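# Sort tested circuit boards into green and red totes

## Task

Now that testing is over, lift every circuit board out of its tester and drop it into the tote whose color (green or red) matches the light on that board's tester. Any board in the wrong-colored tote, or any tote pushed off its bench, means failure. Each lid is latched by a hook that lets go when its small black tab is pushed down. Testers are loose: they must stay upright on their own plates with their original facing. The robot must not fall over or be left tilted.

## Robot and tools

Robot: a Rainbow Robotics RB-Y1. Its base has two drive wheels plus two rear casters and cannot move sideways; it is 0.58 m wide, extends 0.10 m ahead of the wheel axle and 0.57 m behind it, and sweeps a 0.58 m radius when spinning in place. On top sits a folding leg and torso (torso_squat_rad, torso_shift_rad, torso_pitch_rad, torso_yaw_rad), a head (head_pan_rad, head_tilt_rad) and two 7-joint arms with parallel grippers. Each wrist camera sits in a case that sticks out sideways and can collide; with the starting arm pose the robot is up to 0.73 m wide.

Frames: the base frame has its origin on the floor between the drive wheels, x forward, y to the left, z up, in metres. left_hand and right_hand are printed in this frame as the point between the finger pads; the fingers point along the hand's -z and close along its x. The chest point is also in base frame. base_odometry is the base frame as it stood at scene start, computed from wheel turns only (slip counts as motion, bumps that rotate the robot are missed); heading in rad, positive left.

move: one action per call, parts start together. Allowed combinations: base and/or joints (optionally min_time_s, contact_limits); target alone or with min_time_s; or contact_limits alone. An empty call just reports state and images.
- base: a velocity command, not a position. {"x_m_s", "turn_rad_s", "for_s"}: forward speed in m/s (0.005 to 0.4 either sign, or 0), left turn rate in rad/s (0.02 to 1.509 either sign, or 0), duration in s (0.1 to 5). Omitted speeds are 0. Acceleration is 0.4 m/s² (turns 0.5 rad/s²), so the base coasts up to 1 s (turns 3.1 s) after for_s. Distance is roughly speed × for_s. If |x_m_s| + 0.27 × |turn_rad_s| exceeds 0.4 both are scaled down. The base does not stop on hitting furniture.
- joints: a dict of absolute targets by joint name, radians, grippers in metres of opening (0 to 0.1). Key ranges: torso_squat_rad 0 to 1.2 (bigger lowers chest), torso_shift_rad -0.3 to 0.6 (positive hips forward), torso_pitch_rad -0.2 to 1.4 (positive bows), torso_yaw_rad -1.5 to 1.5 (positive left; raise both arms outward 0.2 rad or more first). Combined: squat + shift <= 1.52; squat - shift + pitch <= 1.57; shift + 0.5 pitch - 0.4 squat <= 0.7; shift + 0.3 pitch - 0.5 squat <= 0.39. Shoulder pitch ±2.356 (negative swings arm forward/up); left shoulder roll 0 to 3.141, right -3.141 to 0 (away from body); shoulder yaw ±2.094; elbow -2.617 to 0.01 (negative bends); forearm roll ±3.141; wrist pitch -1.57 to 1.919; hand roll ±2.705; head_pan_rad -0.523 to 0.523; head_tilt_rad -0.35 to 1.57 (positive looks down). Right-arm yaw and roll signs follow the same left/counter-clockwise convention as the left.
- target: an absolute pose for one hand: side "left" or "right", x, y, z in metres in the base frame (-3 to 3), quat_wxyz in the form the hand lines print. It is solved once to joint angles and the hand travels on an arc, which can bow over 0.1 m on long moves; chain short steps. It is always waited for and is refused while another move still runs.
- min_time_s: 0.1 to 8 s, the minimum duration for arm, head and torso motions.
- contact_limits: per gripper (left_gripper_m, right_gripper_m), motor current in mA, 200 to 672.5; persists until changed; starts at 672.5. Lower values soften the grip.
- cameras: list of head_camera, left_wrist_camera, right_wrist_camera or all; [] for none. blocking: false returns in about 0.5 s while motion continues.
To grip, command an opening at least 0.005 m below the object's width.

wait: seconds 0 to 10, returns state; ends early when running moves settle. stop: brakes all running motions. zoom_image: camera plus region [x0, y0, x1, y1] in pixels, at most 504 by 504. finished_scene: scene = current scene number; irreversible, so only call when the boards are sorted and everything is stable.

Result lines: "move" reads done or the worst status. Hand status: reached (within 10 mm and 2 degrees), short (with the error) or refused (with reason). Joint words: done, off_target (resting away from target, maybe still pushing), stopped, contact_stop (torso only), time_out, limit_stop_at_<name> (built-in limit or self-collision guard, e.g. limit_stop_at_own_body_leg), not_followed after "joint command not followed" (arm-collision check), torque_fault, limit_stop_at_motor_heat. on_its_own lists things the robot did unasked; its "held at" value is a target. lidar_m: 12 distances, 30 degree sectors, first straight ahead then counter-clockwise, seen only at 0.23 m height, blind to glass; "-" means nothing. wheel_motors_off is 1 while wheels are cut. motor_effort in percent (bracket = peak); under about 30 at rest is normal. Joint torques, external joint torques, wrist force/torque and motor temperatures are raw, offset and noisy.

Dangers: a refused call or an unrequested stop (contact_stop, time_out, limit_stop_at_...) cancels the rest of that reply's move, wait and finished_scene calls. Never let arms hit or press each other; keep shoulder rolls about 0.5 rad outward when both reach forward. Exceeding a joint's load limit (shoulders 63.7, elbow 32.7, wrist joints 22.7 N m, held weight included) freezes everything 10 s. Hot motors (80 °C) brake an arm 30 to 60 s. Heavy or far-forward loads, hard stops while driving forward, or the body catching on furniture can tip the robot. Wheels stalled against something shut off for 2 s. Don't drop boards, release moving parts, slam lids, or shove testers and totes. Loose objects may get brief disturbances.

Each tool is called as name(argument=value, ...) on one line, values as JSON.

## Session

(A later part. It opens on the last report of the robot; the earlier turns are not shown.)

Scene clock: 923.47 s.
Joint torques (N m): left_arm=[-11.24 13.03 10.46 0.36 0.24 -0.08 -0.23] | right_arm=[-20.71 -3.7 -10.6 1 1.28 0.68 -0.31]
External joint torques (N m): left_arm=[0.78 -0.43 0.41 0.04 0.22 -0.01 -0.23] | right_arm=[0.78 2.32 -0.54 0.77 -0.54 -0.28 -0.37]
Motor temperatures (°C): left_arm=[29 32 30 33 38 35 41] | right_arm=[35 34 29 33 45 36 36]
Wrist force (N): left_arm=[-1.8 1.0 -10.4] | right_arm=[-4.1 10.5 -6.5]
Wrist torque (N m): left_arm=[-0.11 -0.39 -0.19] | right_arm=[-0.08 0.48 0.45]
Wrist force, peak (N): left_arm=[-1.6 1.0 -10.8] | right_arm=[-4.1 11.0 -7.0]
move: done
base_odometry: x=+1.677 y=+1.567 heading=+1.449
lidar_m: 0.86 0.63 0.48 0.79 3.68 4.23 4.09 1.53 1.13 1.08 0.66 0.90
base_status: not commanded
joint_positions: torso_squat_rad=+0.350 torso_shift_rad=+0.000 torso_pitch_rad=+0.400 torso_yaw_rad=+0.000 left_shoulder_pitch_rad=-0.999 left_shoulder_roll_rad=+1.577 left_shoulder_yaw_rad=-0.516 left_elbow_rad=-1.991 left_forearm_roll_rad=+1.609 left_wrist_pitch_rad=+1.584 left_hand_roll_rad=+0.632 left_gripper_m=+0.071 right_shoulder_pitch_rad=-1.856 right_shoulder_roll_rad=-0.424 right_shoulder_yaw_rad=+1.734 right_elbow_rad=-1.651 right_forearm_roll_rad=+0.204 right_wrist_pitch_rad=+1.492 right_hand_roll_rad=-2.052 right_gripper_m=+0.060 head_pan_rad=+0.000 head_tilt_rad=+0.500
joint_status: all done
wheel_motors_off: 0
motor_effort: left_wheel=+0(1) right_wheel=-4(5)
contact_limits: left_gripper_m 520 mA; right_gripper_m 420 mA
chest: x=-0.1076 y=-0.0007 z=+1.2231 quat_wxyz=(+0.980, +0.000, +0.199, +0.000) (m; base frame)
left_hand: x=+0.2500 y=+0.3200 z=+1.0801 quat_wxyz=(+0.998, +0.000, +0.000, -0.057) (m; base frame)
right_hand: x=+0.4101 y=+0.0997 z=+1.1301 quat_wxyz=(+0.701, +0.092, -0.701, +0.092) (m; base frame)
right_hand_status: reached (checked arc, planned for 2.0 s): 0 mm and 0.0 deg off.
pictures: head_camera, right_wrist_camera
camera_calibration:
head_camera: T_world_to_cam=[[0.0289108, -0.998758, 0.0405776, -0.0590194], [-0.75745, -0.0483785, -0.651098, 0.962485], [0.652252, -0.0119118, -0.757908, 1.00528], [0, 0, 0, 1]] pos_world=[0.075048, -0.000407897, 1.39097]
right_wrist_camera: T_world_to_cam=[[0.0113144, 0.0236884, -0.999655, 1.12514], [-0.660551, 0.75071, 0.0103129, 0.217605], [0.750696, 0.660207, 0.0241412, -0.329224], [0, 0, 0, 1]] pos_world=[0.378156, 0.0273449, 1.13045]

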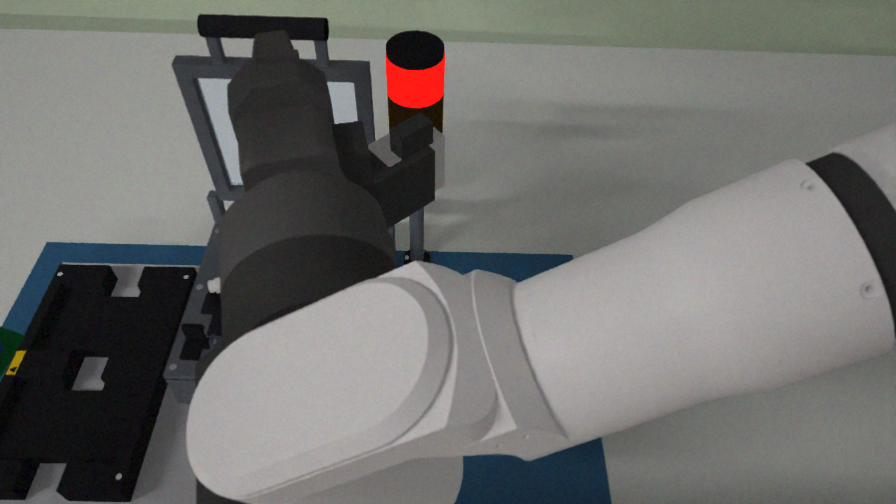

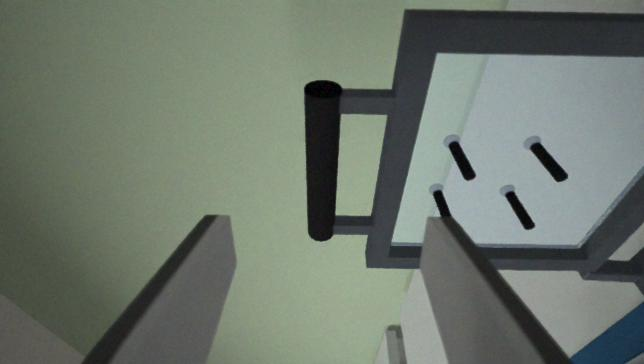

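move(joints={"right_gripper_m":0.026}, cameras=[])

move(target={"side":"right","x":0.445,"y":0.109,"z":1.134,"quat_wxyz":[0.701,0.0923,-0.701,0.0923]}, min_time_s=1.5, cameras=["right_wrist_camera","head_camera"])

Scene clock: 934.63 s.
Joint torques (N m): left_arm=[-11.25 13.05 10.33 0.4 0.15 -0.1 -0.2] | right_arm=[-20.72 -3.56 -10.57 0.86 1.21 0.67 -0.25]
External joint torques (N m): left_arm=[0.76 -0.42 0.28 0.08 0.12 -0.03 -0.19] | right_arm=[0.77 2.45 -0.52 0.63 -0.61 -0.28 -0.3]
Motor temperatures (°C): left_arm=[29 32 30 33 38 35 41] | right_arm=[36 34 29 33 45 36 36]
Wrist force (N): left_arm=[-1.4 0.9 -10.4] | right_arm=[-4.1 10.5 -6.9]
Wrist torque (N m): left_arm=[-0.12 -0.36 -0.20] | right_arm=[-0.09 0.48 0.47]
Wrist force, peak (N): left_arm=[-1.6 1.1 -10.7] | right_arm=[-4.2 10.7 -7.2]
move: done
base_odometry: x=+1.677 y=+1.567 heading=+1.449
lidar_m: 0.85 0.63 0.48 0.77 3.68 4.24 4.09 1.53 1.13 1.09 0.66 0.90
base_status: not commanded
joint_positions: torso_squat_rad=+0.350 torso_shift_rad=+0.000 torso_pitch_rad=+0.400 torso_yaw_rad=+0.000 left_shoulder_pitch_rad=-0.999 left_shoulder_roll_rad=+1.577 left_shoulder_yaw_rad=-0.516 left_elbow_rad=-1.991 left_forearm_roll_rad=+1.609 left_wrist_pitch_rad=+1.584 left_hand_roll_rad=+0.632 left_gripper_m=+0.071 right_shoulder_pitch_rad=-1.856 right_shoulder_roll_rad=-0.424 right_shoulder_yaw_rad=+1.734 right_elbow_rad=-1.651 right_forearm_roll_rad=+0.204 right_wrist_pitch_rad=+1.492 right_hand_roll_rad=-2.052 right_gripper_m=+0.026 head_pan_rad=+0.000 head_tilt_rad=+0.500
joint_status: all done
wheel_motors_off: 0
motor_effort: left_wheel=+1(1) right_wheel=-3(4)
contact_limits: left_gripper_m 520 mA; right_gripper_m 420 mA
chest: x=-0.1076 y=-0.0007 z=+1.2231 quat_wxyz=(+0.980, +0.000, +0.199, +0.000) (m; base frame)
left_hand: x=+0.2500 y=+0.3200 z=+1.0801 quat_wxyz=(+0.998, +0.000, +0.000, -0.057) (m; base frame)
right_hand: x=+0.4101 y=+0.0997 z=+1.1301 quat_wxyz=(+0.701, +0.092, -0.701, +0.092) (m; base frame)
pictures: none
No camera images: "cameras" was empty.

Scene clock: 936.47 s.
Joint torques (N m): left_arm=[-11.32 13.07 10.49 0.42 0.23 -0.14 -0.2] | right_arm=[-22.06 -4.12 -10.86 1.8 1.14 0.71 -0.25]
External joint torques (N m): left_arm=[0.69 -0.39 0.44 0.1 0.21 -0.07 -0.2] | right_arm=[0.62 2.36 -0.97 0.86 -0.61 -0.27 -0.31]
Motor temperatures (°C): left_arm=[29 32 30 33 38 35 41] | right_arm=[36 34 29 33 45 36 36]
Wrist force (N): left_arm=[-1.8 1.1 -10.5] | right_arm=[-4.0 10.7 -6.8]
Wrist torque (N m): left_arm=[-0.12 -0.41 -0.19] | right_arm=[-0.08 0.50 0.46]
Wrist force, peak (N): left_arm=[-1.7 1.1 -10.7] | right_arm=[-4.1 11.0 -6.9]
move: done
base_odometry: x=+1.677 y=+1.567 heading=+1.449
lidar_m: 0.85 0.62 0.48 0.78 3.69 4.24 4.09 1.54 1.13 1.08 0.67 0.90
base_status: not commanded
joint_positions: torso_squat_rad=+0.350 torso_shift_rad=+0.000 torso_pitch_rad=+0.400 torso_yaw_rad=+0.000 left_shoulder_pitch_rad=-0.999 left_shoulder_roll_rad=+1.577 left_shoulder_yaw_rad=-0.516 left_elbow_rad=-1.991 left_forearm_roll_rad=+1.609 left_wrist_pitch_rad=+1.584 left_hand_roll_rad=+0.632 left_gripper_m=+0.071 right_shoulder_pitch_rad=-1.872 right_shoulder_roll_rad=-0.396 right_shoulder_yaw_rad=+1.721 right_elbow_rad=-1.489 right_forearm_roll_rad=+0.185 right_wrist_pitch_rad=+1.354 right_hand_roll_rad=-2.065 right_gripper_m=+0.026 head_pan_rad=+0.000 head_tilt_rad=+0.500
joint_status: all done
wheel_motors_off: 0
motor_effort: left_wheel=+1(2) right_wheel=-4(5)
contact_limits: left_gripper_m 520 mA; right_gripper_m 420 mA
chest: x=-0.1076 y=-0.0007 z=+1.2231 quat_wxyz=(+0.980, +0.000, +0.199, +0.000) (m; base frame)
left_hand: x=+0.2500 y=+0.3200 z=+1.0801 quat_wxyz=(+0.998, +0.000, +0.000, -0.057) (m; base frame)
right_hand: x=+0.4446 y=+0.1082 z=+1.1343 quat_wxyz=(+0.701, +0.092, -0.701, +0.092) (m; base frame)
right_hand_status: reached (checked arc, planned for 1.5 s): 1 mm and 0.0 deg off.
pictures: head_camera, right_wrist_camera
camera_calibration:
head_camera: T_world_to_cam=[[0.0289104, -0.998758, 0.0405778, -0.0590197], [-0.75745, -0.0483784, -0.651098, 0.962485], [0.652252, -0.0119122, -0.757908, 1.00528], [0, 0, 0, 1]] pos_world=[0.075048, -0.000407884, 1.39097]
right_wrist_camera: T_world_to_cam=[[0.0110851, 0.0236005, -0.99966, 1.12885], [-0.660643, 0.750628, 0.0103954, 0.233856], [0.750618, 0.660303, 0.0239123, -0.360589], [0, 0, 0, 1]] pos_world=[0.412647, 0.0359176, 1.13466]

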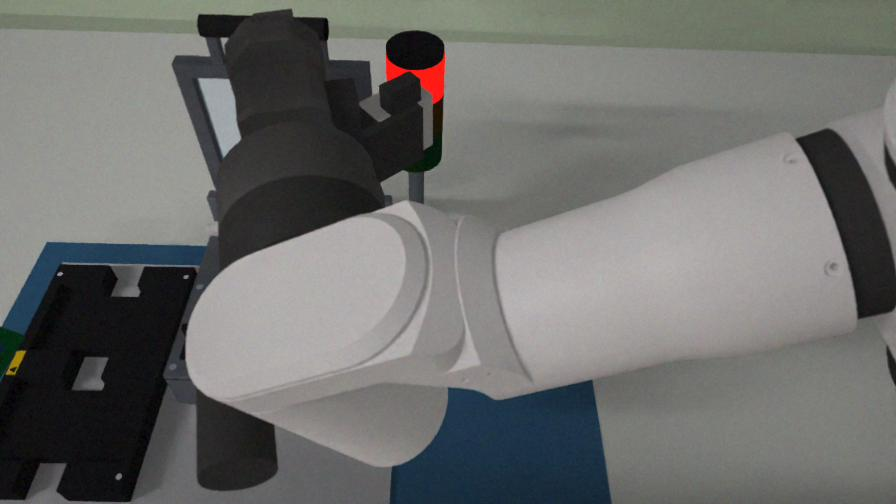

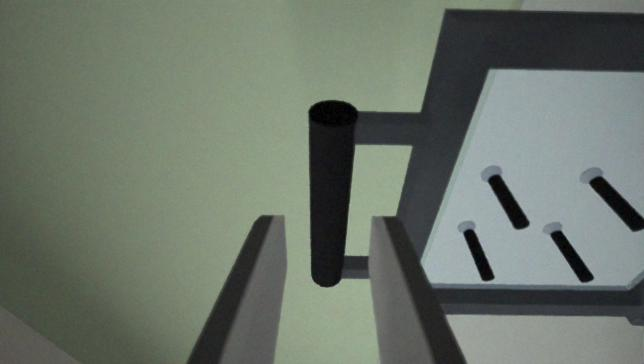

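move(target={"side":"right","x":0.468,"y":0.114,"z":1.135,"quat_wxyz":[0.701,0.0923,-0.701,0.0923]}, min_time_s=1.5, cameras=["right_wrist_camera"])

move(target={"side":"right","x":0.484,"y":0.118,"z":1.135,"quat_wxyz":[0.701,0.0923,-0.701,0.0923]}, min_time_s=1.5, cameras=["right_wrist_camera","head_camera"])

Scene clock: 943.57 s.
Joint torques (N m): left_arm=[-11.41 12.83 10.38 0.41 0.22 -0.13 -0.22] | right_arm=[-22.58 -4.4 -10.25 2.16 1.08 0.76 -0.35]
External joint torques (N m): left_arm=[0.61 -0.63 0.33 0.08 0.2 -0.06 -0.22] | right_arm=[0.88 2.35 -0.69 0.75 -0.61 -0.25 -0.41]
Motor temperatures (°C): left_arm=[29 32 30 33 38 35 41] | right_arm=[36 34 29 33 45 36 36]
Wrist force (N): left_arm=[-1.5 1.0 -10.4] | right_arm=[-4.3 10.7 -6.6]
Wrist torque (N m): left_arm=[-0.12 -0.37 -0.20] | right_arm=[-0.08 0.44 0.45]
Wrist force, peak (N): left_arm=[-1.5 1.1 -10.6] | right_arm=[-4.3 10.9 -6.8]
move: done
base_odometry: x=+1.677 y=+1.567 heading=+1.449
lidar_m: 0.85 0.63 0.47 0.77 3.68 4.24 4.08 1.53 1.12 1.09 0.66 0.90
base_status: not commanded
joint_positions: torso_squat_rad=+0.350 torso_shift_rad=+0.000 torso_pitch_rad=+0.400 torso_yaw_rad=+0.000 left_shoulder_pitch_rad=-0.999 left_shoulder_roll_rad=+1.577 left_shoulder_yaw_rad=-0.516 left_elbow_rad=-1.991 left_forearm_roll_rad=+1.609 left_wrist_pitch_rad=+1.584 left_hand_roll_rad=+0.632 left_gripper_m=+0.071 right_shoulder_pitch_rad=-1.877 right_shoulder_roll_rad=-0.365 right_shoulder_yaw_rad=+1.717 right_elbow_rad=-1.361 right_forearm_roll_rad=+0.180 right_wrist_pitch_rad=+1.257 right_hand_roll_rad=-2.078 right_gripper_m=+0.026 head_pan_rad=+0.000 head_tilt_rad=+0.500
joint_status: all done
wheel_motors_off: 0
motor_effort: left_wheel=+1(2) right_wheel=-3(4)
contact_limits: left_gripper_m 520 mA; right_gripper_m 420 mA
chest: x=-0.1076 y=-0.0007 z=+1.2231 quat_wxyz=(+0.980, +0.000, +0.199, +0.000) (m; base frame)
left_hand: x=+0.2500 y=+0.3200 z=+1.0801 quat_wxyz=(+0.998, +0.000, +0.000, -0.057) (m; base frame)
right_hand: x=+0.4679 y=+0.1135 z=+1.1351 quat_wxyz=(+0.701, +0.092, -0.701, +0.092) (m; base frame)
right_hand_status: reached (checked arc, planned for 1.5 s): 1 mm and 0.0 deg off.
pictures: right_wrist_camera
camera_calibration:
right_wrist_camera: T_world_to_cam=[[0.0112064, 0.0235877, -0.999659, 1.12926], [-0.660581, 0.750684, 0.0103077, 0.245393], [0.750671, 0.66024, 0.0239941, -0.381711], [0, 0, 0, 1]] pos_world=[0.435987, 0.0411715, 1.13551]

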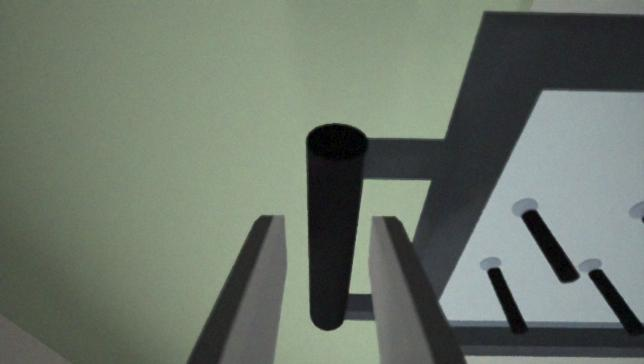

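Scene clock: 945.40 s.
Joint torques (N m): left_arm=[-11.38 13.02 10.46 0.27 0.2 -0.17 -0.18] | right_arm=[-23.15 -4.46 -10.09 2.45 1.09 0.75 -0.25]
External joint torques (N m): left_arm=[0.64 -0.44 0.41 -0.05 0.18 -0.1 -0.18] | right_arm=[0.85 2.44 -0.91 0.69 -0.54 -0.27 -0.31]
Motor temperatures (°C): left_arm=[29 32 30 33 38 35 41] | right_arm=[36 34 29 33 45 36 36]
Wrist force (N): left_arm=[-1.5 1.1 -10.3] | right_arm=[-4.4 10.8 -7.0]
Wrist torque (N m): left_arm=[-0.12 -0.37 -0.20] | right_arm=[-0.13 0.45 0.45]
Wrist force, peak (N): left_arm=[-1.8 1.2 -10.7] | right_arm=[-4.3 10.9 -7.0]
move: done
base_odometry: x=+1.677 y=+1.567 heading=+1.449
lidar_m: 0.86 0.63 0.48 0.78 3.69 4.24 4.10 1.54 1.13 1.08 0.67 0.91
base_status: not commanded
joint_positions: torso_squat_rad=+0.350 torso_shift_rad=+0.000 torso_pitch_rad=+0.400 torso_yaw_rad=+0.000 left_shoulder_pitch_rad=-0.999 left_shoulder_roll_rad=+1.577 left_shoulder_yaw_rad=-0.516 left_elbow_rad=-1.991 left_forearm_roll_rad=+1.609 left_wrist_pitch_rad=+1.584 left_hand_roll_rad=+0.632 left_gripper_m=+0.071 right_shoulder_pitch_rad=-1.879 right_shoulder_roll_rad=-0.334 right_shoulder_yaw_rad=+1.716 right_elbow_rad=-1.258 right_forearm_roll_rad=+0.178 right_wrist_pitch_rad=+1.185 right_hand_roll_rad=-2.089 right_gripper_m=+0.026 head_pan_rad=+0.000 head_tilt_rad=+0.500
joint_status: all done
wheel_motors_off: 0
motor_effort: left_wheel=+1(2) right_wheel=-4(5)
contact_limits: left_gripper_m 520 mA; right_gripper_m 420 mA
chest: x=-0.1076 y=-0.0007 z=+1.2231 quat_wxyz=(+0.980, +0.000, +0.199, +0.000) (m; base frame)
left_hand: x=+0.2500 y=+0.3200 z=+1.0801 quat_wxyz=(+0.998, +0.000, +0.000, -0.057) (m; base frame)
right_hand: x=+0.4840 y=+0.1176 z=+1.1351 quat_wxyz=(+0.701, +0.092, -0.701, +0.092) (m; base frame)
right_hand_status: reached (checked arc, planned for 1.5 s): 0 mm and 0.0 deg off.
pictures: head_camera, right_wrist_camera
camera_calibration:
head_camera: T_world_to_cam=[[0.0289107, -0.998758, 0.0405775, -0.0590195], [-0.75745, -0.0483785, -0.651098, 0.962485], [0.652252, -0.0119117, -0.757908, 1.00528], [0, 0, 0, 1]] pos_world=[0.0750479, -0.000408033, 1.39097]
right_wrist_camera: T_world_to_cam=[[0.0112876, 0.0236023, -0.999658, 1.1289], [-0.660554, 0.750708, 0.0102659, 0.253011], [0.750694, 0.660212, 0.0240643, -0.396626], [0, 0, 0, 1]] pos_world=[0.45213, 0.0452755, 1.13546]

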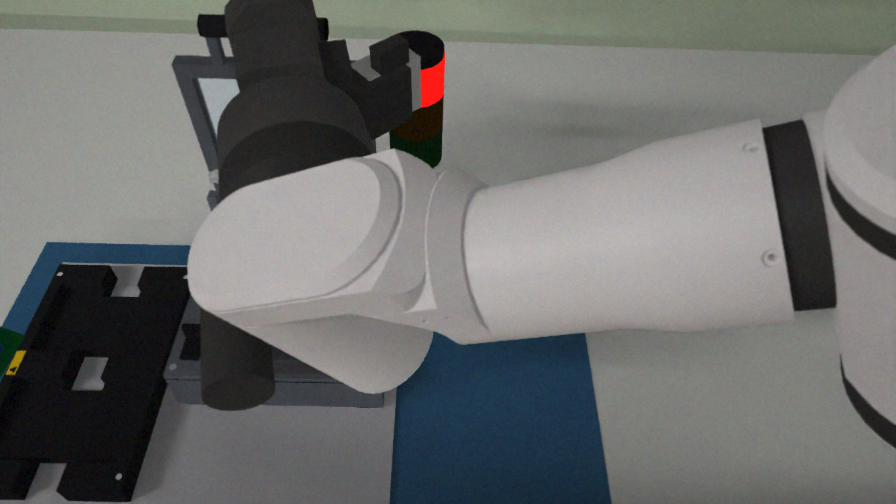

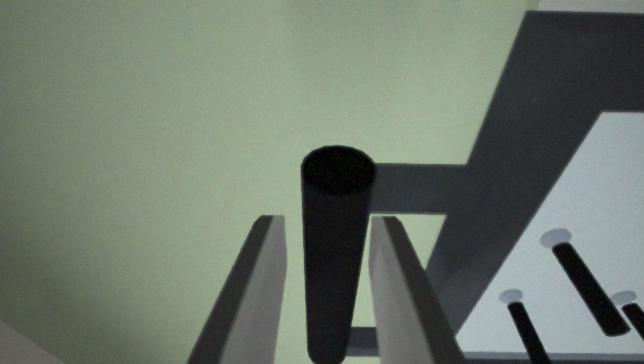

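move(target={"side":"right","x":0.498,"y":0.121,"z":1.135,"quat_wxyz":[0.701,0.0923,-0.701,0.0923]}, min_time_s=1.5, cameras=["right_wrist_camera"])

move(joints={"right_gripper_m":0.005}, cameras=["right_wrist_camera"])

Scene clock: 957.43 s.
Joint torques (N m): left_arm=[-11.19 12.97 10.48 0.44 0.16 -0.13 -0.31] | right_arm=[-23.72 -4.47 -9.77 2.6 0.92 0.76 -0.34]
External joint torques (N m): left_arm=[0.83 -0.5 0.43 0.12 0.14 -0.06 -0.31] | right_arm=[0.71 2.54 -1.02 0.55 -0.65 -0.28 -0.39]
Motor temperatures (°C): left_arm=[29 32 30 33 38 35 41] | right_arm=[36 34 29 33 45 36 36]
Wrist force (N): left_arm=[-1.7 1.0 -10.4] | right_arm=[-4.0 10.6 -7.1]
Wrist torque (N m): left_arm=[-0.12 -0.40 -0.20] | right_arm=[-0.07 0.50 0.46]
Wrist force, peak (N): left_arm=[-1.8 1.1 -10.8] | right_arm=[-4.5 11.0 -6.9]
move: done
base_odometry: x=+1.677 y=+1.567 heading=+1.449
lidar_m: 0.85 0.63 0.48 0.78 3.69 4.24 4.09 1.54 1.13 1.09 0.67 0.90
base_status: not commanded
joint_positions: torso_squat_rad=+0.350 torso_shift_rad=+0.000 torso_pitch_rad=+0.400 torso_yaw_rad=+0.000 left_shoulder_pitch_rad=-0.999 left_shoulder_roll_rad=+1.577 left_shoulder_yaw_rad=-0.516 left_elbow_rad=-1.991 left_forearm_roll_rad=+1.609 left_wrist_pitch_rad=+1.584 left_hand_roll_rad=+0.632 left_gripper_m=+0.071 right_shoulder_pitch_rad=-1.879 right_shoulder_roll_rad=-0.304 right_shoulder_yaw_rad=+1.716 right_elbow_rad=-1.162 right_forearm_roll_rad=+0.178 right_wrist_pitch_rad=+1.120 right_hand_roll_rad=-2.099 right_gripper_m=+0.026 head_pan_rad=+0.000 head_tilt_rad=+0.500
joint_status: all done
wheel_motors_off: 0
motor_effort: left_wheel=-1(2) right_wheel=-3(5)
contact_limits: left_gripper_m 520 mA; right_gripper_m 420 mA
chest: x=-0.1076 y=-0.0007 z=+1.2231 quat_wxyz=(+0.980, +0.000, +0.199, +0.000) (m; base frame)
left_hand: x=+0.2500 y=+0.3200 z=+1.0801 quat_wxyz=(+0.998, +0.000, +0.000, -0.057) (m; base frame)
right_hand: x=+0.4981 y=+0.1206 z=+1.1351 quat_wxyz=(+0.701, +0.092, -0.701, +0.092) (m; base frame)
right_hand_status: reached (checked arc, planned for 1.5 s): 0 mm and 0.0 deg off.
pictures: right_wrist_camera
camera_calibration:
right_wrist_camera: T_world_to_cam=[[0.0112876, 0.0235876, -0.999658, 1.12867], [-0.660556, 0.750707, 0.0102548, 0.260029], [0.750692, 0.660214, 0.0240546, -0.409124], [0, 0, 0, 1]] pos_world=[0.46615, 0.0482817, 1.13546]

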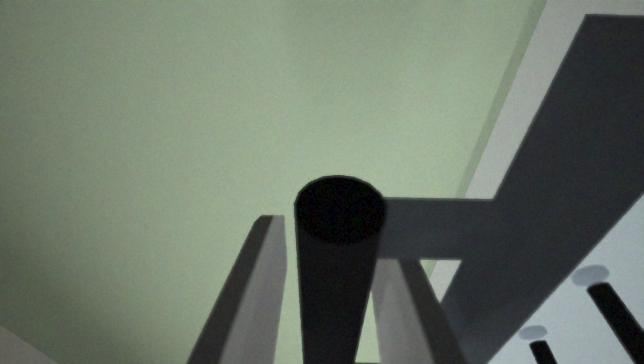

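Scene clock: 958.13 s.
Joint torques (N m): left_arm=[-11.27 12.99 10.53 0.3 0.18 -0.19 -0.2] | right_arm=[-24.7 -5.58 -9.65 2.86 2.38 1.48 0.14]
External joint torques (N m): left_arm=[0.74 -0.47 0.48 -0.02 0.16 -0.12 -0.2] | right_arm=[-0.27 1.43 -0.9 0.81 0.81 0.44 0.08]
Motor temperatures (°C): left_arm=[29 32 30 33 38 35 41] | right_arm=[36 34 29 33 45 36 36]
Wrist force (N): left_arm=[-1.8 1.0 -10.5] | right_arm=[-10.9 10.2 -7.3]
Wrist torque (N m): left_arm=[-0.13 -0.40 -0.21] | right_arm=[-0.04 0.38 0.04]
Wrist force, peak (N): left_arm=[-1.7 1.2 -10.8] | right_arm=[-11.8 10.8 -7.6]
move: off_target
base_odometry: x=+1.677 y=+1.567 heading=+1.449
lidar_m: 0.86 0.64 0.48 0.78 3.69 4.24 4.09 1.53 1.13 1.08 0.66 0.91
base_status: not commanded
joint_positions: torso_squat_rad=+0.350 torso_shift_rad=+0.000 torso_pitch_rad=+0.400 torso_yaw_rad=+0.000 left_shoulder_pitch_rad=-0.999 left_shoulder_roll_rad=+1.577 left_shoulder_yaw_rad=-0.516 left_elbow_rad=-1.991 left_forearm_roll_rad=+1.609 left_wrist_pitch_rad=+1.584 left_hand_roll_rad=+0.632 left_gripper_m=+0.071 right_shoulder_pitch_rad=-1.879 right_shoulder_roll_rad=-0.304 right_shoulder_yaw_rad=+1.716 right_elbow_rad=-1.162 right_forearm_roll_rad=+0.177 right_wrist_pitch_rad=+1.120 right_hand_roll_rad=-2.099 right_gripper_m=+0.015 head_pan_rad=+0.000 head_tilt_rad=+0.500
joint_status: right_gripper_m off_target (ended at +0.015, target +0.005)
wheel_motors_off: 0
motor_effort: left_wheel=+0(1) right_wheel=-3(4)
contact_limits: left_gripper_m 520 mA; right_gripper_m 420 mA
chest: x=-0.1075 y=-0.0007 z=+1.2231 quat_wxyz=(+0.980, +0.000, +0.199, +0.000) (m; base frame)
left_hand: x=+0.2501 y=+0.3200 z=+1.0801 quat_wxyz=(+0.998, +0.000, +0.000, -0.057) (m; base frame)
right_hand: x=+0.4980 y=+0.1207 z=+1.1346 quat_wxyz=(+0.701, +0.092, -0.701, +0.092) (m; base frame)
pictures: right_wrist_camera
camera_calibration:
right_wrist_camera: T_world_to_cam=[[0.0103274, 0.0236877, -0.999666, 1.1287], [-0.660677, 0.75059, 0.0109603, 0.259216], [0.750599, 0.660344, 0.0234015, -0.408372], [0, 0, 0, 1]] pos_world=[0.466125, 0.0483642, 1.13504]

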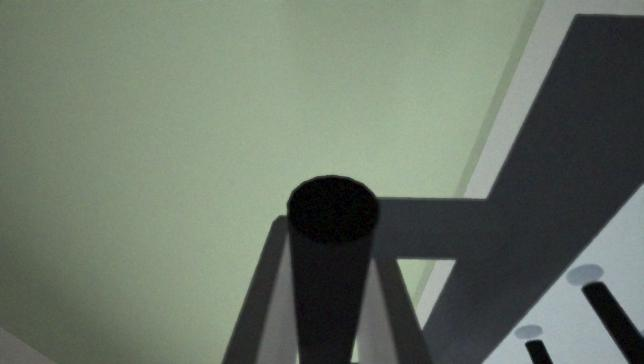

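move(target={"side":"right","x":0.43,"y":0.122,"z":1.128,"quat_wxyz":[0.701,0.0923,-0.701,0.0923]}, min_time_s=3, cameras=["head_camera"])

move(target={"side":"right","x":0.376,"y":0.122,"z":1.106,"quat_wxyz":[0.701,0.0923,-0.701,0.0923]}, min_time_s=3, cameras=["head_camera"])

Scene clock: 973.00 s.
Joint torques (N m): left_arm=[-11.39 12.84 10.61 0.38 0.16 -0.2 -0.23] | right_arm=[-26.23 -7.77 -12.17 0.23 5.09 2.24 0.79]
External joint torques (N m): left_arm=[0.62 -0.63 0.56 0.06 0.13 -0.13 -0.23] | right_arm=[-4 -1.68 -2.39 -0.49 3.3 1.28 0.73]
Motor temperatures (°C): left_arm=[29 32 30 33 38 35 41] | right_arm=[37 34 29 33 45 36 36]
Wrist force (N): left_arm=[-1.7 1.0 -10.6] | right_arm=[-18.8 9.1 -9.4]
Wrist torque (N m): left_arm=[-0.13 -0.40 -0.21] | right_arm=[-0.22 0.45 -0.04]
Wrist force, peak (N): left_arm=[-1.6 1.1 -10.9] | right_arm=[-14.3 15.6 -12.0]
move: done
base_odometry: x=+1.677 y=+1.567 heading=+1.449
lidar_m: 0.86 0.63 0.48 0.78 3.68 4.24 4.09 1.54 1.13 1.08 0.66 0.90
base_status: not commanded
joint_positions: torso_squat_rad=+0.350 torso_shift_rad=+0.000 torso_pitch_rad=+0.400 torso_yaw_rad=+0.000 left_shoulder_pitch_rad=-0.999 left_shoulder_roll_rad=+1.577 left_shoulder_yaw_rad=-0.516 left_elbow_rad=-1.991 left_forearm_roll_rad=+1.609 left_wrist_pitch_rad=+1.584 left_hand_roll_rad=+0.632 left_gripper_m=+0.071 right_shoulder_pitch_rad=-1.860 right_shoulder_roll_rad=-0.344 right_shoulder_yaw_rad=+1.719 right_elbow_rad=-1.479 right_forearm_roll_rad=+0.186 right_wrist_pitch_rad=+1.396 right_hand_roll_rad=-2.055 right_gripper_m=+0.015 head_pan_rad=+0.000 head_tilt_rad=+0.500
joint_status: all done
wheel_motors_off: 0
motor_effort: left_wheel=+1(2) right_wheel=-3(5)
contact_limits: left_gripper_m 520 mA; right_gripper_m 420 mA
chest: x=-0.1073 y=-0.0008 z=+1.2230 quat_wxyz=(+0.980, +0.001, +0.199, +0.000) (m; base frame)
left_hand: x=+0.2502 y=+0.3199 z=+1.0799 quat_wxyz=(+0.998, +0.000, +0.001, -0.057) (m; base frame)
right_hand: x=+0.4301 y=+0.1219 z=+1.1267 quat_wxyz=(+0.702, +0.092, -0.700, +0.092) (m; base frame)
right_hand_status: reached (checked arc, planned for 3.0 s): 1 mm and 0.1 deg off.
pictures: head_camera
camera_calibration:
head_camera: T_world_to_cam=[[0.0288416, -0.998762, 0.0405201, -0.0590208], [-0.757805, -0.0482822, -0.650693, 0.962119], [0.651844, -0.0119392, -0.758259, 1.00544], [0, 0, 0, 1]] pos_world=[0.0754097, -0.000490298, 1.39082]

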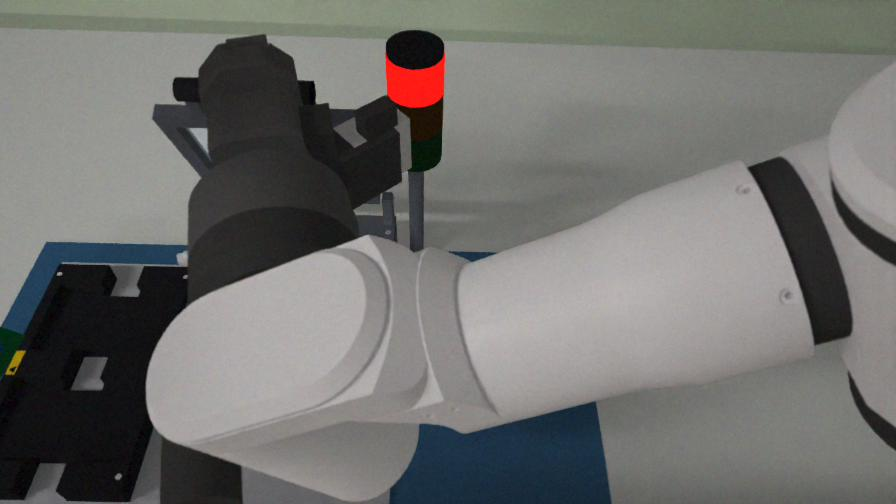

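Scene clock: 976.33 s.
Joint torques (N m): left_arm=[-11.4 13.11 10.48 0.4 0.2 -0.09 -0.19] | right_arm=[-19.67 2.02 -9.43 -2.91 3.27 0.26 0.77]
External joint torques (N m): left_arm=[0.61 -0.35 0.43 0.08 0.18 -0.02 -0.19] | right_arm=[0.73 6.95 0.25 -2.61 1.44 -0.7 0.71]
Motor temperatures (°C): left_arm=[29 32 30 33 38 35 41] | right_arm=[37 34 29 32 45 36 36]
Wrist force (N): left_arm=[-1.5 1.0 -10.5] | right_arm=[-9.0 4.1 -10.7]
Wrist torque (N m): left_arm=[-0.13 -0.37 -0.20] | right_arm=[-0.09 0.14 0.12]
Wrist force, peak (N): left_arm=[-1.7 1.0 -10.7] | right_arm=[-19.3 9.1 -9.3]
move: done
base_odometry: x=+1.677 y=+1.567 heading=+1.449
lidar_m: 0.86 0.63 0.48 0.78 3.68 4.23 4.09 1.54 1.13 1.08 0.67 0.90
base_status: not commanded
joint_positions: torso_squat_rad=+0.350 torso_shift_rad=+0.000 torso_pitch_rad=+0.400 torso_yaw_rad=+0.000 left_shoulder_pitch_rad=-0.999 left_shoulder_roll_rad=+1.577 left_shoulder_yaw_rad=-0.516 left_elbow_rad=-1.991 left_forearm_roll_rad=+1.609 left_wrist_pitch_rad=+1.584 left_hand_roll_rad=+0.632 left_gripper_m=+0.071 right_shoulder_pitch_rad=-1.813 right_shoulder_roll_rad=-0.307 right_shoulder_yaw_rad=+1.756 right_elbow_rad=-1.619 right_forearm_roll_rad=+0.227 right_wrist_pitch_rad=+1.587 right_hand_roll_rad=-2.053 right_gripper_m=+0.015 head_pan_rad=+0.000 head_tilt_rad=+0.500
joint_status: all done
wheel_motors_off: 0
motor_effort: left_wheel=+1(2) right_wheel=-2(4)
contact_limits: left_gripper_m 520 mA; right_gripper_m 420 mA
chest: x=-0.1073 y=-0.0008 z=+1.2230 quat_wxyz=(+0.980, +0.001, +0.199, +0.000) (m; base frame)
left_hand: x=+0.2502 y=+0.3199 z=+1.0799 quat_wxyz=(+0.998, +0.000, +0.000, -0.057) (m; base frame)
right_hand: x=+0.3776 y=+0.1215 z=+1.1060 quat_wxyz=(+0.701, +0.091, -0.701, +0.091) (m; base frame)
right_hand_status: reached (checked arc, planned for 3.0 s): 2 mm and 0.2 deg off.
pictures: head_camera
camera_calibration:
head_camera: T_world_to_cam=[[0.0288365, -0.998763, 0.0405197, -0.0590218], [-0.757785, -0.0482785, -0.650716, 0.962146], [0.651867, -0.0119409, -0.75824, 1.00543], [0, 0, 0, 1]] pos_world=[0.0753975, -0.000492062, 1.39083]

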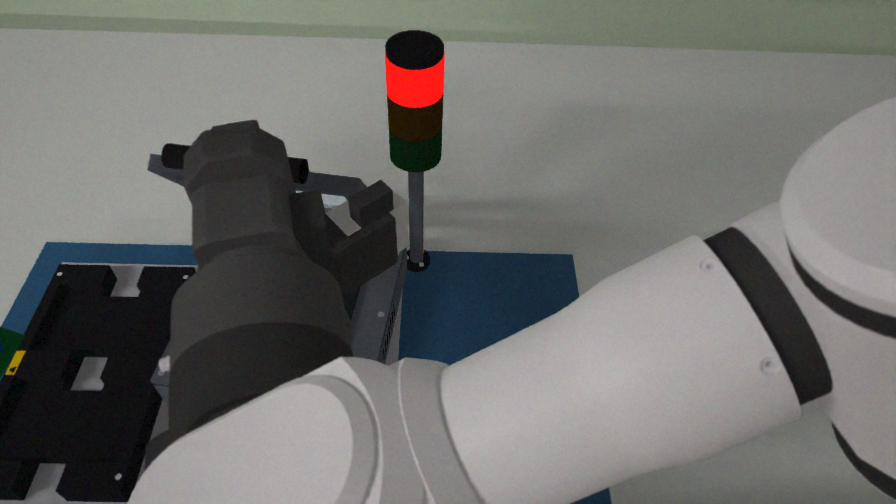

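move(target={"side":"right","x":0.364,"y":0.124,"z":1.128,"quat_wxyz":[0.701,0.0923,-0.701,0.0923]}, min_time_s=2.5, cameras=["head_camera"])

zoom_image(camera="head_camera", region=[100, 130, 460, 430])

Scene clock: 986.17 s.
Joint torques (N m): left_arm=[-11.35 13.13 10.4 0.33 0.19 -0.06 -0.22] | right_arm=[-26.68 -5.67 -14.62 -1.62 4.86 1.82 0.87]
External joint torques (N m): left_arm=[0.66 -0.34 0.35 0.01 0.17 0.01 -0.22] | right_arm=[-6.64 -0.53 -4.66 -1.19 2.99 0.94 0.81]
Motor temperatures (°C): left_arm=[29 32 30 33 38 35 41] | right_arm=[37 34 29 32 46 36 36]
Wrist force (N): left_arm=[-1.6 0.9 -10.5] | right_arm=[-19.0 8.1 -10.6]
Wrist torque (N m): left_arm=[-0.12 -0.38 -0.20] | right_arm=[-0.39 0.55 0.03]
Wrist force, peak (N): left_arm=[-1.5 1.1 -10.7] | right_arm=[-19.4 8.5 -11.1]
move: done
base_odometry: x=+1.677 y=+1.567 heading=+1.449
lidar_m: 0.85 0.64 0.48 0.79 3.69 4.23 4.09 1.53 1.13 1.08 0.66 0.90
base_status: not commanded
joint_positions: torso_squat_rad=+0.350 torso_shift_rad=+0.000 torso_pitch_rad=+0.400 torso_yaw_rad=+0.000 left_shoulder_pitch_rad=-0.999 left_shoulder_roll_rad=+1.577 left_shoulder_yaw_rad=-0.516 left_elbow_rad=-1.991 left_forearm_roll_rad=+1.609 left_wrist_pitch_rad=+1.584 left_hand_roll_rad=+0.632 left_gripper_m=+0.071 right_shoulder_pitch_rad=-1.844 right_shoulder_roll_rad=-0.325 right_shoulder_yaw_rad=+1.719 right_elbow_rad=-1.709 right_forearm_roll_rad=+0.196 right_wrist_pitch_rad=+1.643 right_hand_roll_rad=-2.006 right_gripper_m=+0.015 head_pan_rad=+0.000 head_tilt_rad=+0.500
joint_status: all done
wheel_motors_off: 0
motor_effort: left_wheel=+1(3) right_wheel=-2(5)
contact_limits: left_gripper_m 520 mA; right_gripper_m 420 mA
chest: x=-0.1073 y=-0.0008 z=+1.2230 quat_wxyz=(+0.980, +0.001, +0.199, +0.000) (m; base frame)
left_hand: x=+0.2502 y=+0.3199 z=+1.0799 quat_wxyz=(+0.998, +0.000, +0.001, -0.057) (m; base frame)
right_hand: x=+0.3639 y=+0.1236 z=+1.1266 quat_wxyz=(+0.702, +0.092, -0.700, +0.092) (m; base frame)
right_hand_status: reached (checked arc, planned for 2.5 s): 1 mm and 0.2 deg off.
pictures: head_camera
camera_calibration:
head_camera: T_world_to_cam=[[0.0288374, -0.998763, 0.040519, -0.059021], [-0.757802, -0.0482783, -0.650696, 0.962128], [0.651847, -0.011941, -0.758257, 1.00544], [0, 0, 0, 1]] pos_world=[0.0754147, -0.000492136, 1.39082]

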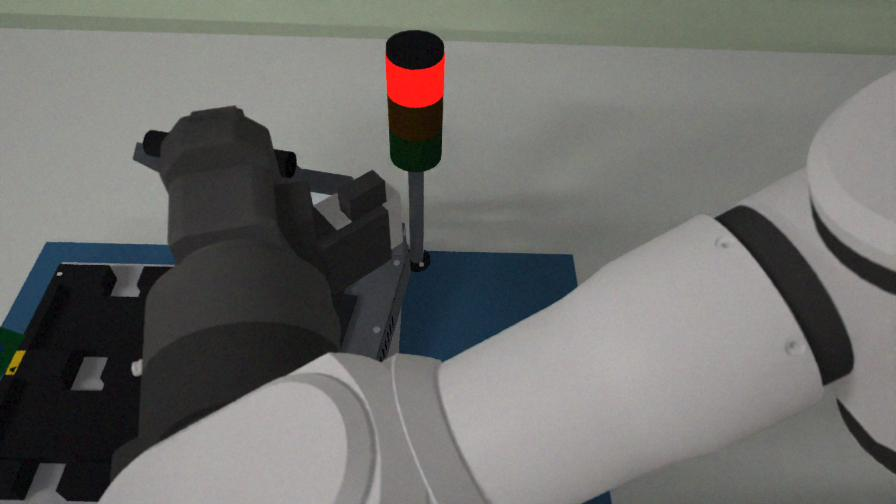

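Scaled by 1.400 from the camera's 896x504 image, which has a finer 1280x720 frame.

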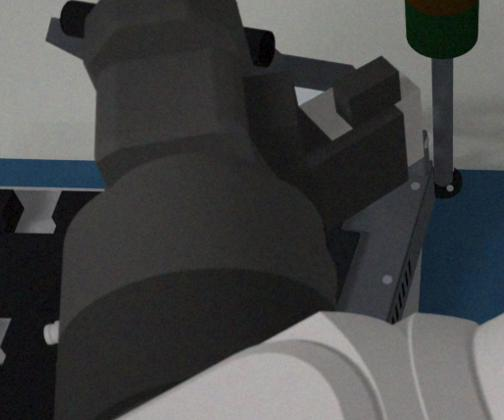

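move(target={"side":"right","x":0.362,"y":0.124,"z":1.105,"quat_wxyz":[0.701,0.0923,-0.701,0.0923]}, min_time_s=2.5, cameras=["head_camera"])

move(target={"side":"right","x":0.40,"y":0.122,"z":1.12,"quat_wxyz":[0.701,0.0923,-0.701,0.0923]}, min_time_s=2.5, cameras=["head_camera"])

Scene clock: 997.17 s.
Joint torques (N m): left_arm=[-11.24 13.07 10.26 0.45 0.19 -0.19 -0.2] | right_arm=[-16.36 2.16 -8.11 -0.77 1.78 -2.13 -0.34]
External joint torques (N m): left_arm=[0.78 -0.39 0.21 0.12 0.16 -0.12 -0.2] | right_arm=[3.54 6.83 1.57 -0.22 -0.06 -3.07 -0.4]
Motor temperatures (°C): left_arm=[29 32 30 33 38 35 41] | right_arm=[37 34 29 32 46 36 36]
Wrist force (N): left_arm=[-1.5 1.2 -10.6] | right_arm=[1.0 1.7 -0.9]
Wrist torque (N m): left_arm=[-0.14 -0.36 -0.20] | right_arm=[-0.36 0.33 0.56]
Wrist force, peak (N): left_arm=[-1.7 1.1 -10.8] | right_arm=[-19.2 8.1 -10.5]
move: done
base_odometry: x=+1.677 y=+1.567 heading=+1.449
lidar_m: 0.86 0.63 0.48 0.78 3.69 4.24 4.09 1.54 1.13 1.09 0.66 0.91
base_status: not commanded
joint_positions: torso_squat_rad=+0.350 torso_shift_rad=+0.000 torso_pitch_rad=+0.400 torso_yaw_rad=+0.000 left_shoulder_pitch_rad=-0.999 left_shoulder_roll_rad=+1.577 left_shoulder_yaw_rad=-0.516 left_elbow_rad=-1.991 left_forearm_roll_rad=+1.609 left_wrist_pitch_rad=+1.584 left_hand_roll_rad=+0.632 left_gripper_m=+0.071 right_shoulder_pitch_rad=-1.807 right_shoulder_roll_rad=-0.293 right_shoulder_yaw_rad=+1.757 right_elbow_rad=-1.657 right_forearm_roll_rad=+0.232 right_wrist_pitch_rad=+1.639 right_hand_roll_rad=-2.041 right_gripper_m=+0.015 head_pan_rad=+0.000 head_tilt_rad=+0.500
joint_status: all done
wheel_motors_off: 0
motor_effort: left_wheel=+1(2) right_wheel=-3(4)
contact_limits: left_gripper_m 520 mA; right_gripper_m 420 mA
chest: x=-0.1076 y=-0.0009 z=+1.2231 quat_wxyz=(+0.980, +0.001, +0.199, +0.000) (m; base frame)
left_hand: x=+0.2500 y=+0.3198 z=+1.0802 quat_wxyz=(+0.998, +0.001, +0.000, -0.057) (m; base frame)
right_hand: x=+0.3625 y=+0.1232 z=+1.1060 quat_wxyz=(+0.700, +0.092, -0.702, +0.092) (m; base frame)
right_hand_status: reached (checked arc, planned for 2.5 s): 1 mm and 0.2 deg off.
pictures: head_camera
camera_calibration:
head_camera: T_world_to_cam=[[0.0287935, -0.998767, 0.0404396, -0.0589791], [-0.757461, -0.0481996, -0.651098, 0.962467], [0.652245, -0.011884, -0.757915, 1.00529], [0, 0, 0, 1]] pos_world=[0.0750348, -0.000568962, 1.39097]

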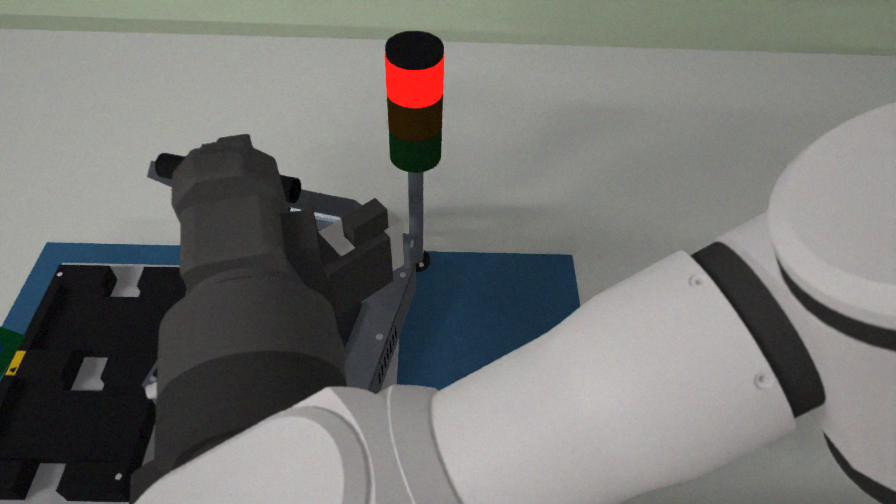

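Scene clock: 1000.00 s.
Joint torques (N m): left_arm=[-11.35 13.11 10.43 0.43 0.19 -0.13 -0.22] | right_arm=[-14.8 -5.08 -7.41 2.04 -1.62 -2.99 -0.72]
External joint torques (N m): left_arm=[0.66 -0.35 0.38 0.1 0.17 -0.05 -0.22] | right_arm=[6.42 0.49 2.44 1.88 -3.44 -3.93 -0.78]
Motor temperatures (°C): left_arm=[29 32 30 33 38 35 41] | right_arm=[37 34 29 32 46 36 36]
Wrist force (N): left_arm=[-1.6 1.0 -10.3] | right_arm=[14.8 3.0 10.9]
Wrist torque (N m): left_arm=[-0.13 -0.38 -0.20] | right_arm=[-0.09 0.75 0.78]
Wrist force, peak (N): left_arm=[-1.7 1.3 -10.6] | right_arm=[20.9 2.8 14.2]
move: done
base_odometry: x=+1.677 y=+1.567 heading=+1.449
lidar_m: 0.86 0.63 0.49 0.78 3.68 4.24 4.09 1.53 1.13 1.09 0.66 0.91
base_status: not commanded
joint_positions: torso_squat_rad=+0.350 torso_shift_rad=-0.001 torso_pitch_rad=+0.399 torso_yaw_rad=+0.000 left_shoulder_pitch_rad=-0.999 left_shoulder_roll_rad=+1.577 left_shoulder_yaw_rad=-0.516 left_elbow_rad=-1.991 left_forearm_roll_rad=+1.609 left_wrist_pitch_rad=+1.584 left_hand_roll_rad=+0.632 left_gripper_m=+0.071 right_shoulder_pitch_rad=-1.843 right_shoulder_roll_rad=-0.336 right_shoulder_yaw_rad=+1.730 right_elbow_rad=-1.580 right_forearm_roll_rad=+0.204 right_wrist_pitch_rad=+1.509 right_hand_roll_rad=-2.045 right_gripper_m=+0.015 head_pan_rad=+0.000 head_tilt_rad=+0.500
joint_status: all done
wheel_motors_off: 0
motor_effort: left_wheel=+1(2) right_wheel=-3(5)
contact_limits: left_gripper_m 520 mA; right_gripper_m 420 mA
chest: x=-0.1082 y=-0.0010 z=+1.2232 quat_wxyz=(+0.980, +0.001, +0.198, +0.000) (m; base frame)
left_hand: x=+0.2495 y=+0.3197 z=+1.0807 quat_wxyz=(+0.998, +0.001, +0.000, -0.057) (m; base frame)
right_hand: x=+0.3992 y=+0.1218 z=+1.1219 quat_wxyz=(+0.700, +0.093, -0.702, +0.092) (m; base frame)
right_hand_status: reached (checked arc, planned for 2.5 s): 2 mm and 0.2 deg off.
pictures: head_camera
camera_calibration:
head_camera: T_world_to_cam=[[0.0287108, -0.998775, 0.0403007, -0.0589119], [-0.756741, -0.0480594, -0.651945, 0.96316], [0.653084, -0.0117794, -0.757194, 1.00499], [0, 0, 0, 1]] pos_world=[0.0742124, -0.000712666, 1.39127]

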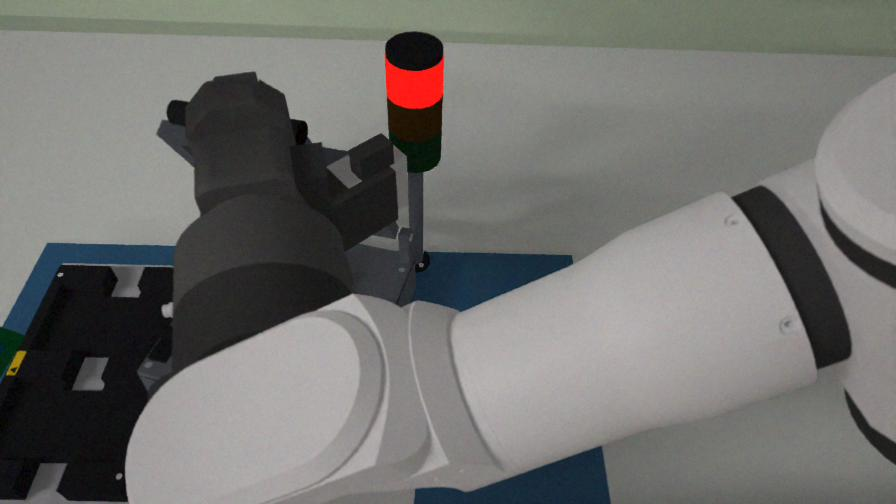

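move(target={"side":"right","x":0.445,"y":0.124,"z":1.135,"quat_wxyz":[0.701,0.0923,-0.701,0.0923]}, min_time_s=3, cameras=["head_camera"])

Scene clock: 1012.57 s.
Joint torques (N m): left_arm=[-11.17 13.15 10.57 0.41 0.21 -0.08 -0.3] | right_arm=[-9.44 1.08 -3.86 -1.56 -3.58 -5.21 -0.84]
External joint torques (N m): left_arm=[0.85 -0.31 0.52 0.07 0.19 -0.01 -0.3] | right_arm=[13.38 7.54 5.86 -2.63 -5.33 -6.16 -0.9]
Motor temperatures (°C): left_arm=[29 32 30 33 38 35 41] | right_arm=[36 34 29 32 46 36 36]
Wrist force (N): left_arm=[-1.5 1.2 -10.6] | right_arm=[26.7 -2.3 6.9]
Wrist torque (N m): left_arm=[-0.15 -0.37 -0.19] | right_arm=[0.03 0.78 0.89]
Wrist force, peak (N): left_arm=[-1.7 1.2 -10.7] | right_arm=[29.6 -2.4 8.6]
move: done
base_odometry: x=+1.677 y=+1.567 heading=+1.449
lidar_m: 0.86 0.64 0.48 0.78 3.69 4.24 4.09 1.54 1.12 1.08 0.67 0.90
base_status: not commanded
joint_positions: torso_squat_rad=+0.350 torso_shift_rad=-0.001 torso_pitch_rad=+0.398 torso_yaw_rad=+0.000 left_shoulder_pitch_rad=-0.999 left_shoulder_roll_rad=+1.577 left_shoulder_yaw_rad=-0.516 left_elbow_rad=-1.991 left_forearm_roll_rad=+1.609 left_wrist_pitch_rad=+1.584 left_hand_roll_rad=+0.632 left_gripper_m=+0.071 right_shoulder_pitch_rad=-1.877 right_shoulder_roll_rad=-0.344 right_shoulder_yaw_rad=+1.705 right_elbow_rad=-1.419 right_forearm_roll_rad=+0.175 right_wrist_pitch_rad=+1.337 right_hand_roll_rad=-2.052 right_gripper_m=+0.016 head_pan_rad=+0.000 head_tilt_rad=+0.500
joint_status: all done
wheel_motors_off: 0
motor_effort: left_wheel=+0(2) right_wheel=+0(4)
contact_limits: left_gripper_m 520 mA; right_gripper_m 420 mA
chest: x=-0.1083 y=-0.0011 z=+1.2232 quat_wxyz=(+0.980, +0.001, +0.198, +0.000) (m; base frame)
left_hand: x=+0.2495 y=+0.3196 z=+1.0809 quat_wxyz=(+0.998, +0.001, +0.000, -0.057) (m; base frame)
right_hand: x=+0.4460 y=+0.1233 z=+1.1380 quat_wxyz=(+0.699, +0.092, -0.703, +0.091) (m; base frame)
right_hand_status: reached (checked arc, planned for 3.0 s): 3 mm and 0.4 deg off.
pictures: head_camera
camera_calibration:
head_camera: T_world_to_cam=[[0.0286335, -0.998783, 0.0401597, -0.0588384], [-0.756579, -0.0479118, -0.652145, 0.963355], [0.653275, -0.0117108, -0.75703, 1.0049], [0, 0, 0, 1]] pos_world=[0.0740648, -0.000842538, 1.39135]

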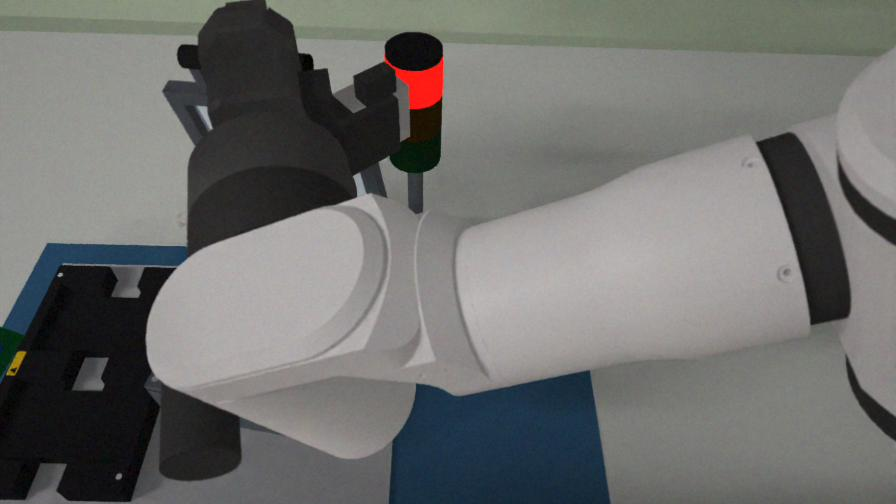

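move(target={"side":"right","x":0.478,"y":0.124,"z":1.136,"quat_wxyz":[0.701,0.0923,-0.701,0.0923]}, min_time_s=3, cameras=["head_camera"])

Scene clock: 1018.53 s.
Joint torques (N m): left_arm=[-11.21 13.07 10.38 0.44 0.16 -0.16 -0.2] | right_arm=[-7.22 9.48 -1.26 -4.51 -3.62 -6.62 -0.96]
External joint torques (N m): left_arm=[0.81 -0.39 0.33 0.11 0.15 -0.09 -0.2] | right_arm=[16.67 16.35 7.96 -6.2 -5.28 -7.62 -1.01]
Motor temperatures (°C): left_arm=[29 32 30 33 38 35 41] | right_arm=[36 34 29 32 46 37 36]
Wrist force (N): left_arm=[-1.7 1.2 -10.2] | right_arm=[32.0 -6.0 1.7]
Wrist torque (N m): left_arm=[-0.14 -0.39 -0.20] | right_arm=[0.06 0.90 1.00]
Wrist force, peak (N): left_arm=[-1.7 1.2 -10.8] | right_arm=[37.9 -3.9 8.0]
move: done
base_odometry: x=+1.677 y=+1.567 heading=+1.449
lidar_m: 0.86 0.63 0.49 0.79 3.67 4.23 4.09 1.54 1.13 1.08 0.67 0.90
base_status: not commanded
joint_positions: torso_squat_rad=+0.350 torso_shift_rad=-0.001 torso_pitch_rad=+0.398 torso_yaw_rad=+0.000 left_shoulder_pitch_rad=-0.999 left_shoulder_roll_rad=+1.577 left_shoulder_yaw_rad=-0.516 left_elbow_rad=-1.991 left_forearm_roll_rad=+1.609 left_wrist_pitch_rad=+1.584 left_hand_roll_rad=+0.632 left_gripper_m=+0.071 right_shoulder_pitch_rad=-1.883 right_shoulder_roll_rad=-0.324 right_shoulder_yaw_rad=+1.705 right_elbow_rad=-1.263 right_forearm_roll_rad=+0.174 right_wrist_pitch_rad=+1.205 right_hand_roll_rad=-2.075 right_gripper_m=+0.016 head_pan_rad=+0.000 head_tilt_rad=+0.500
joint_status: all done
wheel_motors_off: 0
motor_effort: left_wheel=+0(2) right_wheel=-1(2)
contact_limits: left_gripper_m 520 mA; right_gripper_m 420 mA
chest: x=-0.1084 y=-0.0011 z=+1.2232 quat_wxyz=(+0.980, +0.001, +0.198, +0.000) (m; base frame)
left_hand: x=+0.2495 y=+0.3195 z=+1.0810 quat_wxyz=(+0.998, +0.001, -0.001, -0.057) (m; base frame)
right_hand: x=+0.4795 y=+0.1215 z=+1.1404 quat_wxyz=(+0.699, +0.091, -0.704, +0.090) (m; base frame)
right_hand_status: reached (checked arc, planned for 3.0 s): 5 mm and 0.5 deg off.
pictures: head_camera
camera_calibration:
head_camera: T_world_to_cam=[[0.0285456, -0.998788, 0.0400835, -0.0588127], [-0.756467, -0.0477975, -0.652283, 0.963483], [0.653409, -0.011702, -0.756915, 1.00483], [0, 0, 0, 1]] pos_world=[0.0739553, -0.000930827, 1.39139]

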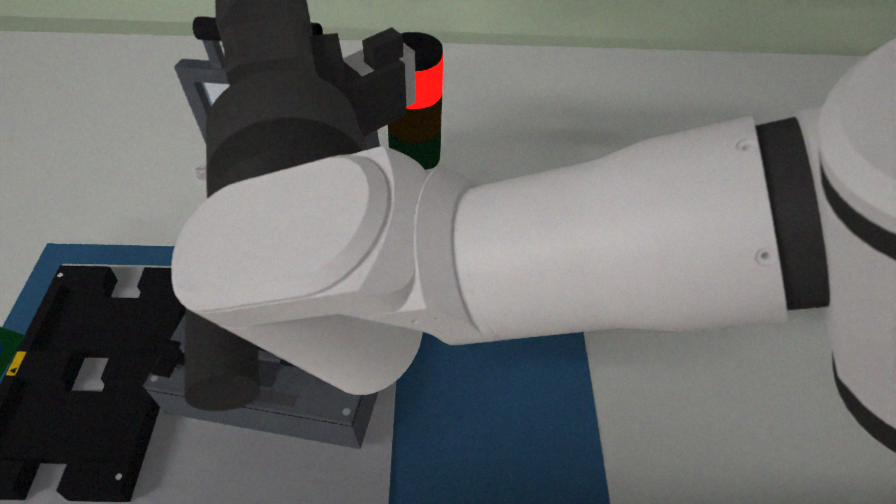

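move(joints={"right_gripper_m":0.024}, cameras=["right_wrist_camera","head_camera"])

Scene clock: 1024.70 s.
Joint torques (N m): left_arm=[-11.36 13.06 10.52 0.4 0.22 -0.2 -0.23] | right_arm=[-12.06 5.29 -3.66 -3.61 -1.34 -3.96 -0.43]
External joint torques (N m): left_arm=[0.66 -0.4 0.47 0.07 0.2 -0.13 -0.23] | right_arm=[11.8 12.14 5.55 -5.28 -2.99 -4.96 -0.48]
Motor temperatures (°C): left_arm=[29 32 30 33 38 35 41] | right_arm=[36 34 29 32 46 37 36]
Wrist force (N): left_arm=[-1.6 1.0 -10.7] | right_arm=[14.9 -1.6 -2.3]
Wrist torque (N m): left_arm=[-0.12 -0.37 -0.20] | right_arm=[-0.01 0.59 0.55]
Wrist force, peak (N): left_arm=[-1.8 1.1 -10.8] | right_arm=[32.2 -6.0 1.8]
move: done
base_odometry: x=+1.677 y=+1.567 heading=+1.449
lidar_m: 0.86 0.63 0.48 0.79 3.67 4.24 4.09 1.54 1.13 1.08 0.67 0.90
base_status: not commanded
joint_positions: torso_squat_rad=+0.350 torso_shift_rad=+0.000 torso_pitch_rad=+0.399 torso_yaw_rad=+0.000 left_shoulder_pitch_rad=-0.999 left_shoulder_roll_rad=+1.577 left_shoulder_yaw_rad=-0.516 left_elbow_rad=-1.991 left_forearm_roll_rad=+1.609 left_wrist_pitch_rad=+1.584 left_hand_roll_rad=+0.632 left_gripper_m=+0.071 right_shoulder_pitch_rad=-1.882 right_shoulder_roll_rad=-0.323 right_shoulder_yaw_rad=+1.706 right_elbow_rad=-1.263 right_forearm_roll_rad=+0.173 right_wrist_pitch_rad=+1.204 right_hand_roll_rad=-2.075 right_gripper_m=+0.024 head_pan_rad=+0.000 head_tilt_rad=+0.500
joint_status: all done
wheel_motors_off: 0
motor_effort: left_wheel=+1(1) right_wheel=+0(2)
contact_limits: left_gripper_m 520 mA; right_gripper_m 420 mA
chest: x=-0.1082 y=-0.0011 z=+1.2232 quat_wxyz=(+0.980, +0.001, +0.198, +0.000) (m; base frame)
left_hand: x=+0.2497 y=+0.3196 z=+1.0808 quat_wxyz=(+0.998, +0.001, +0.000, -0.057) (m; base frame)
right_hand: x=+0.4792 y=+0.1220 z=+1.1388 quat_wxyz=(+0.700, +0.091, -0.703, +0.091) (m; base frame)
pictures: head_camera, right_wrist_camera
camera_calibration:
head_camera: T_world_to_cam=[[0.0285808, -0.998786, 0.0401289, -0.0588367], [-0.756787, -0.0478481, -0.651908, 0.96317], [0.653037, -0.011737, -0.757235, 1.00497], [0, 0, 0, 1]] pos_world=[0.0743123, -0.000884155, 1.39126]
right_wrist_camera: T_world_to_cam=[[0.0156485, 0.0251637, -0.999561, 1.13022], [-0.657968, 0.752997, 0.00865574, 0.246824], [0.752884, 0.657543, 0.0283402, -0.401558], [0, 0, 0, 1]] pos_world=[0.447042, 0.0497439, 1.13897]

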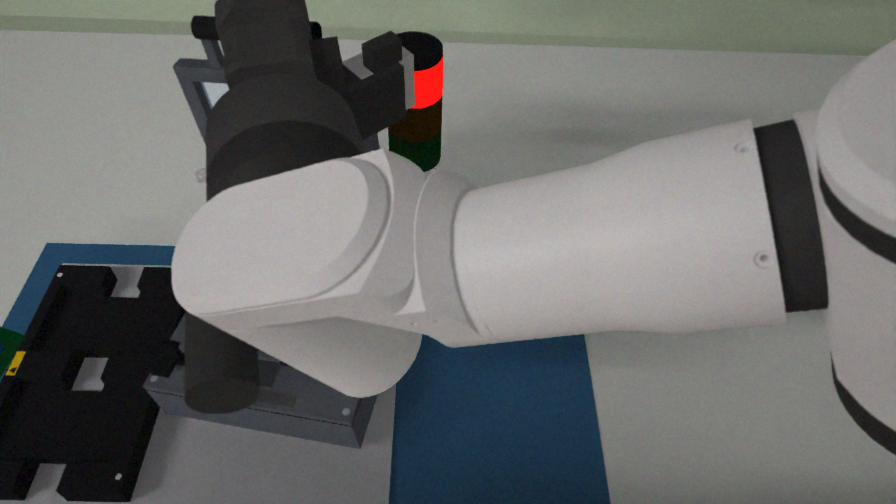

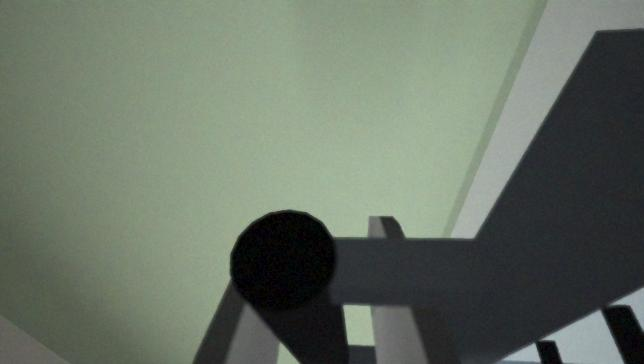

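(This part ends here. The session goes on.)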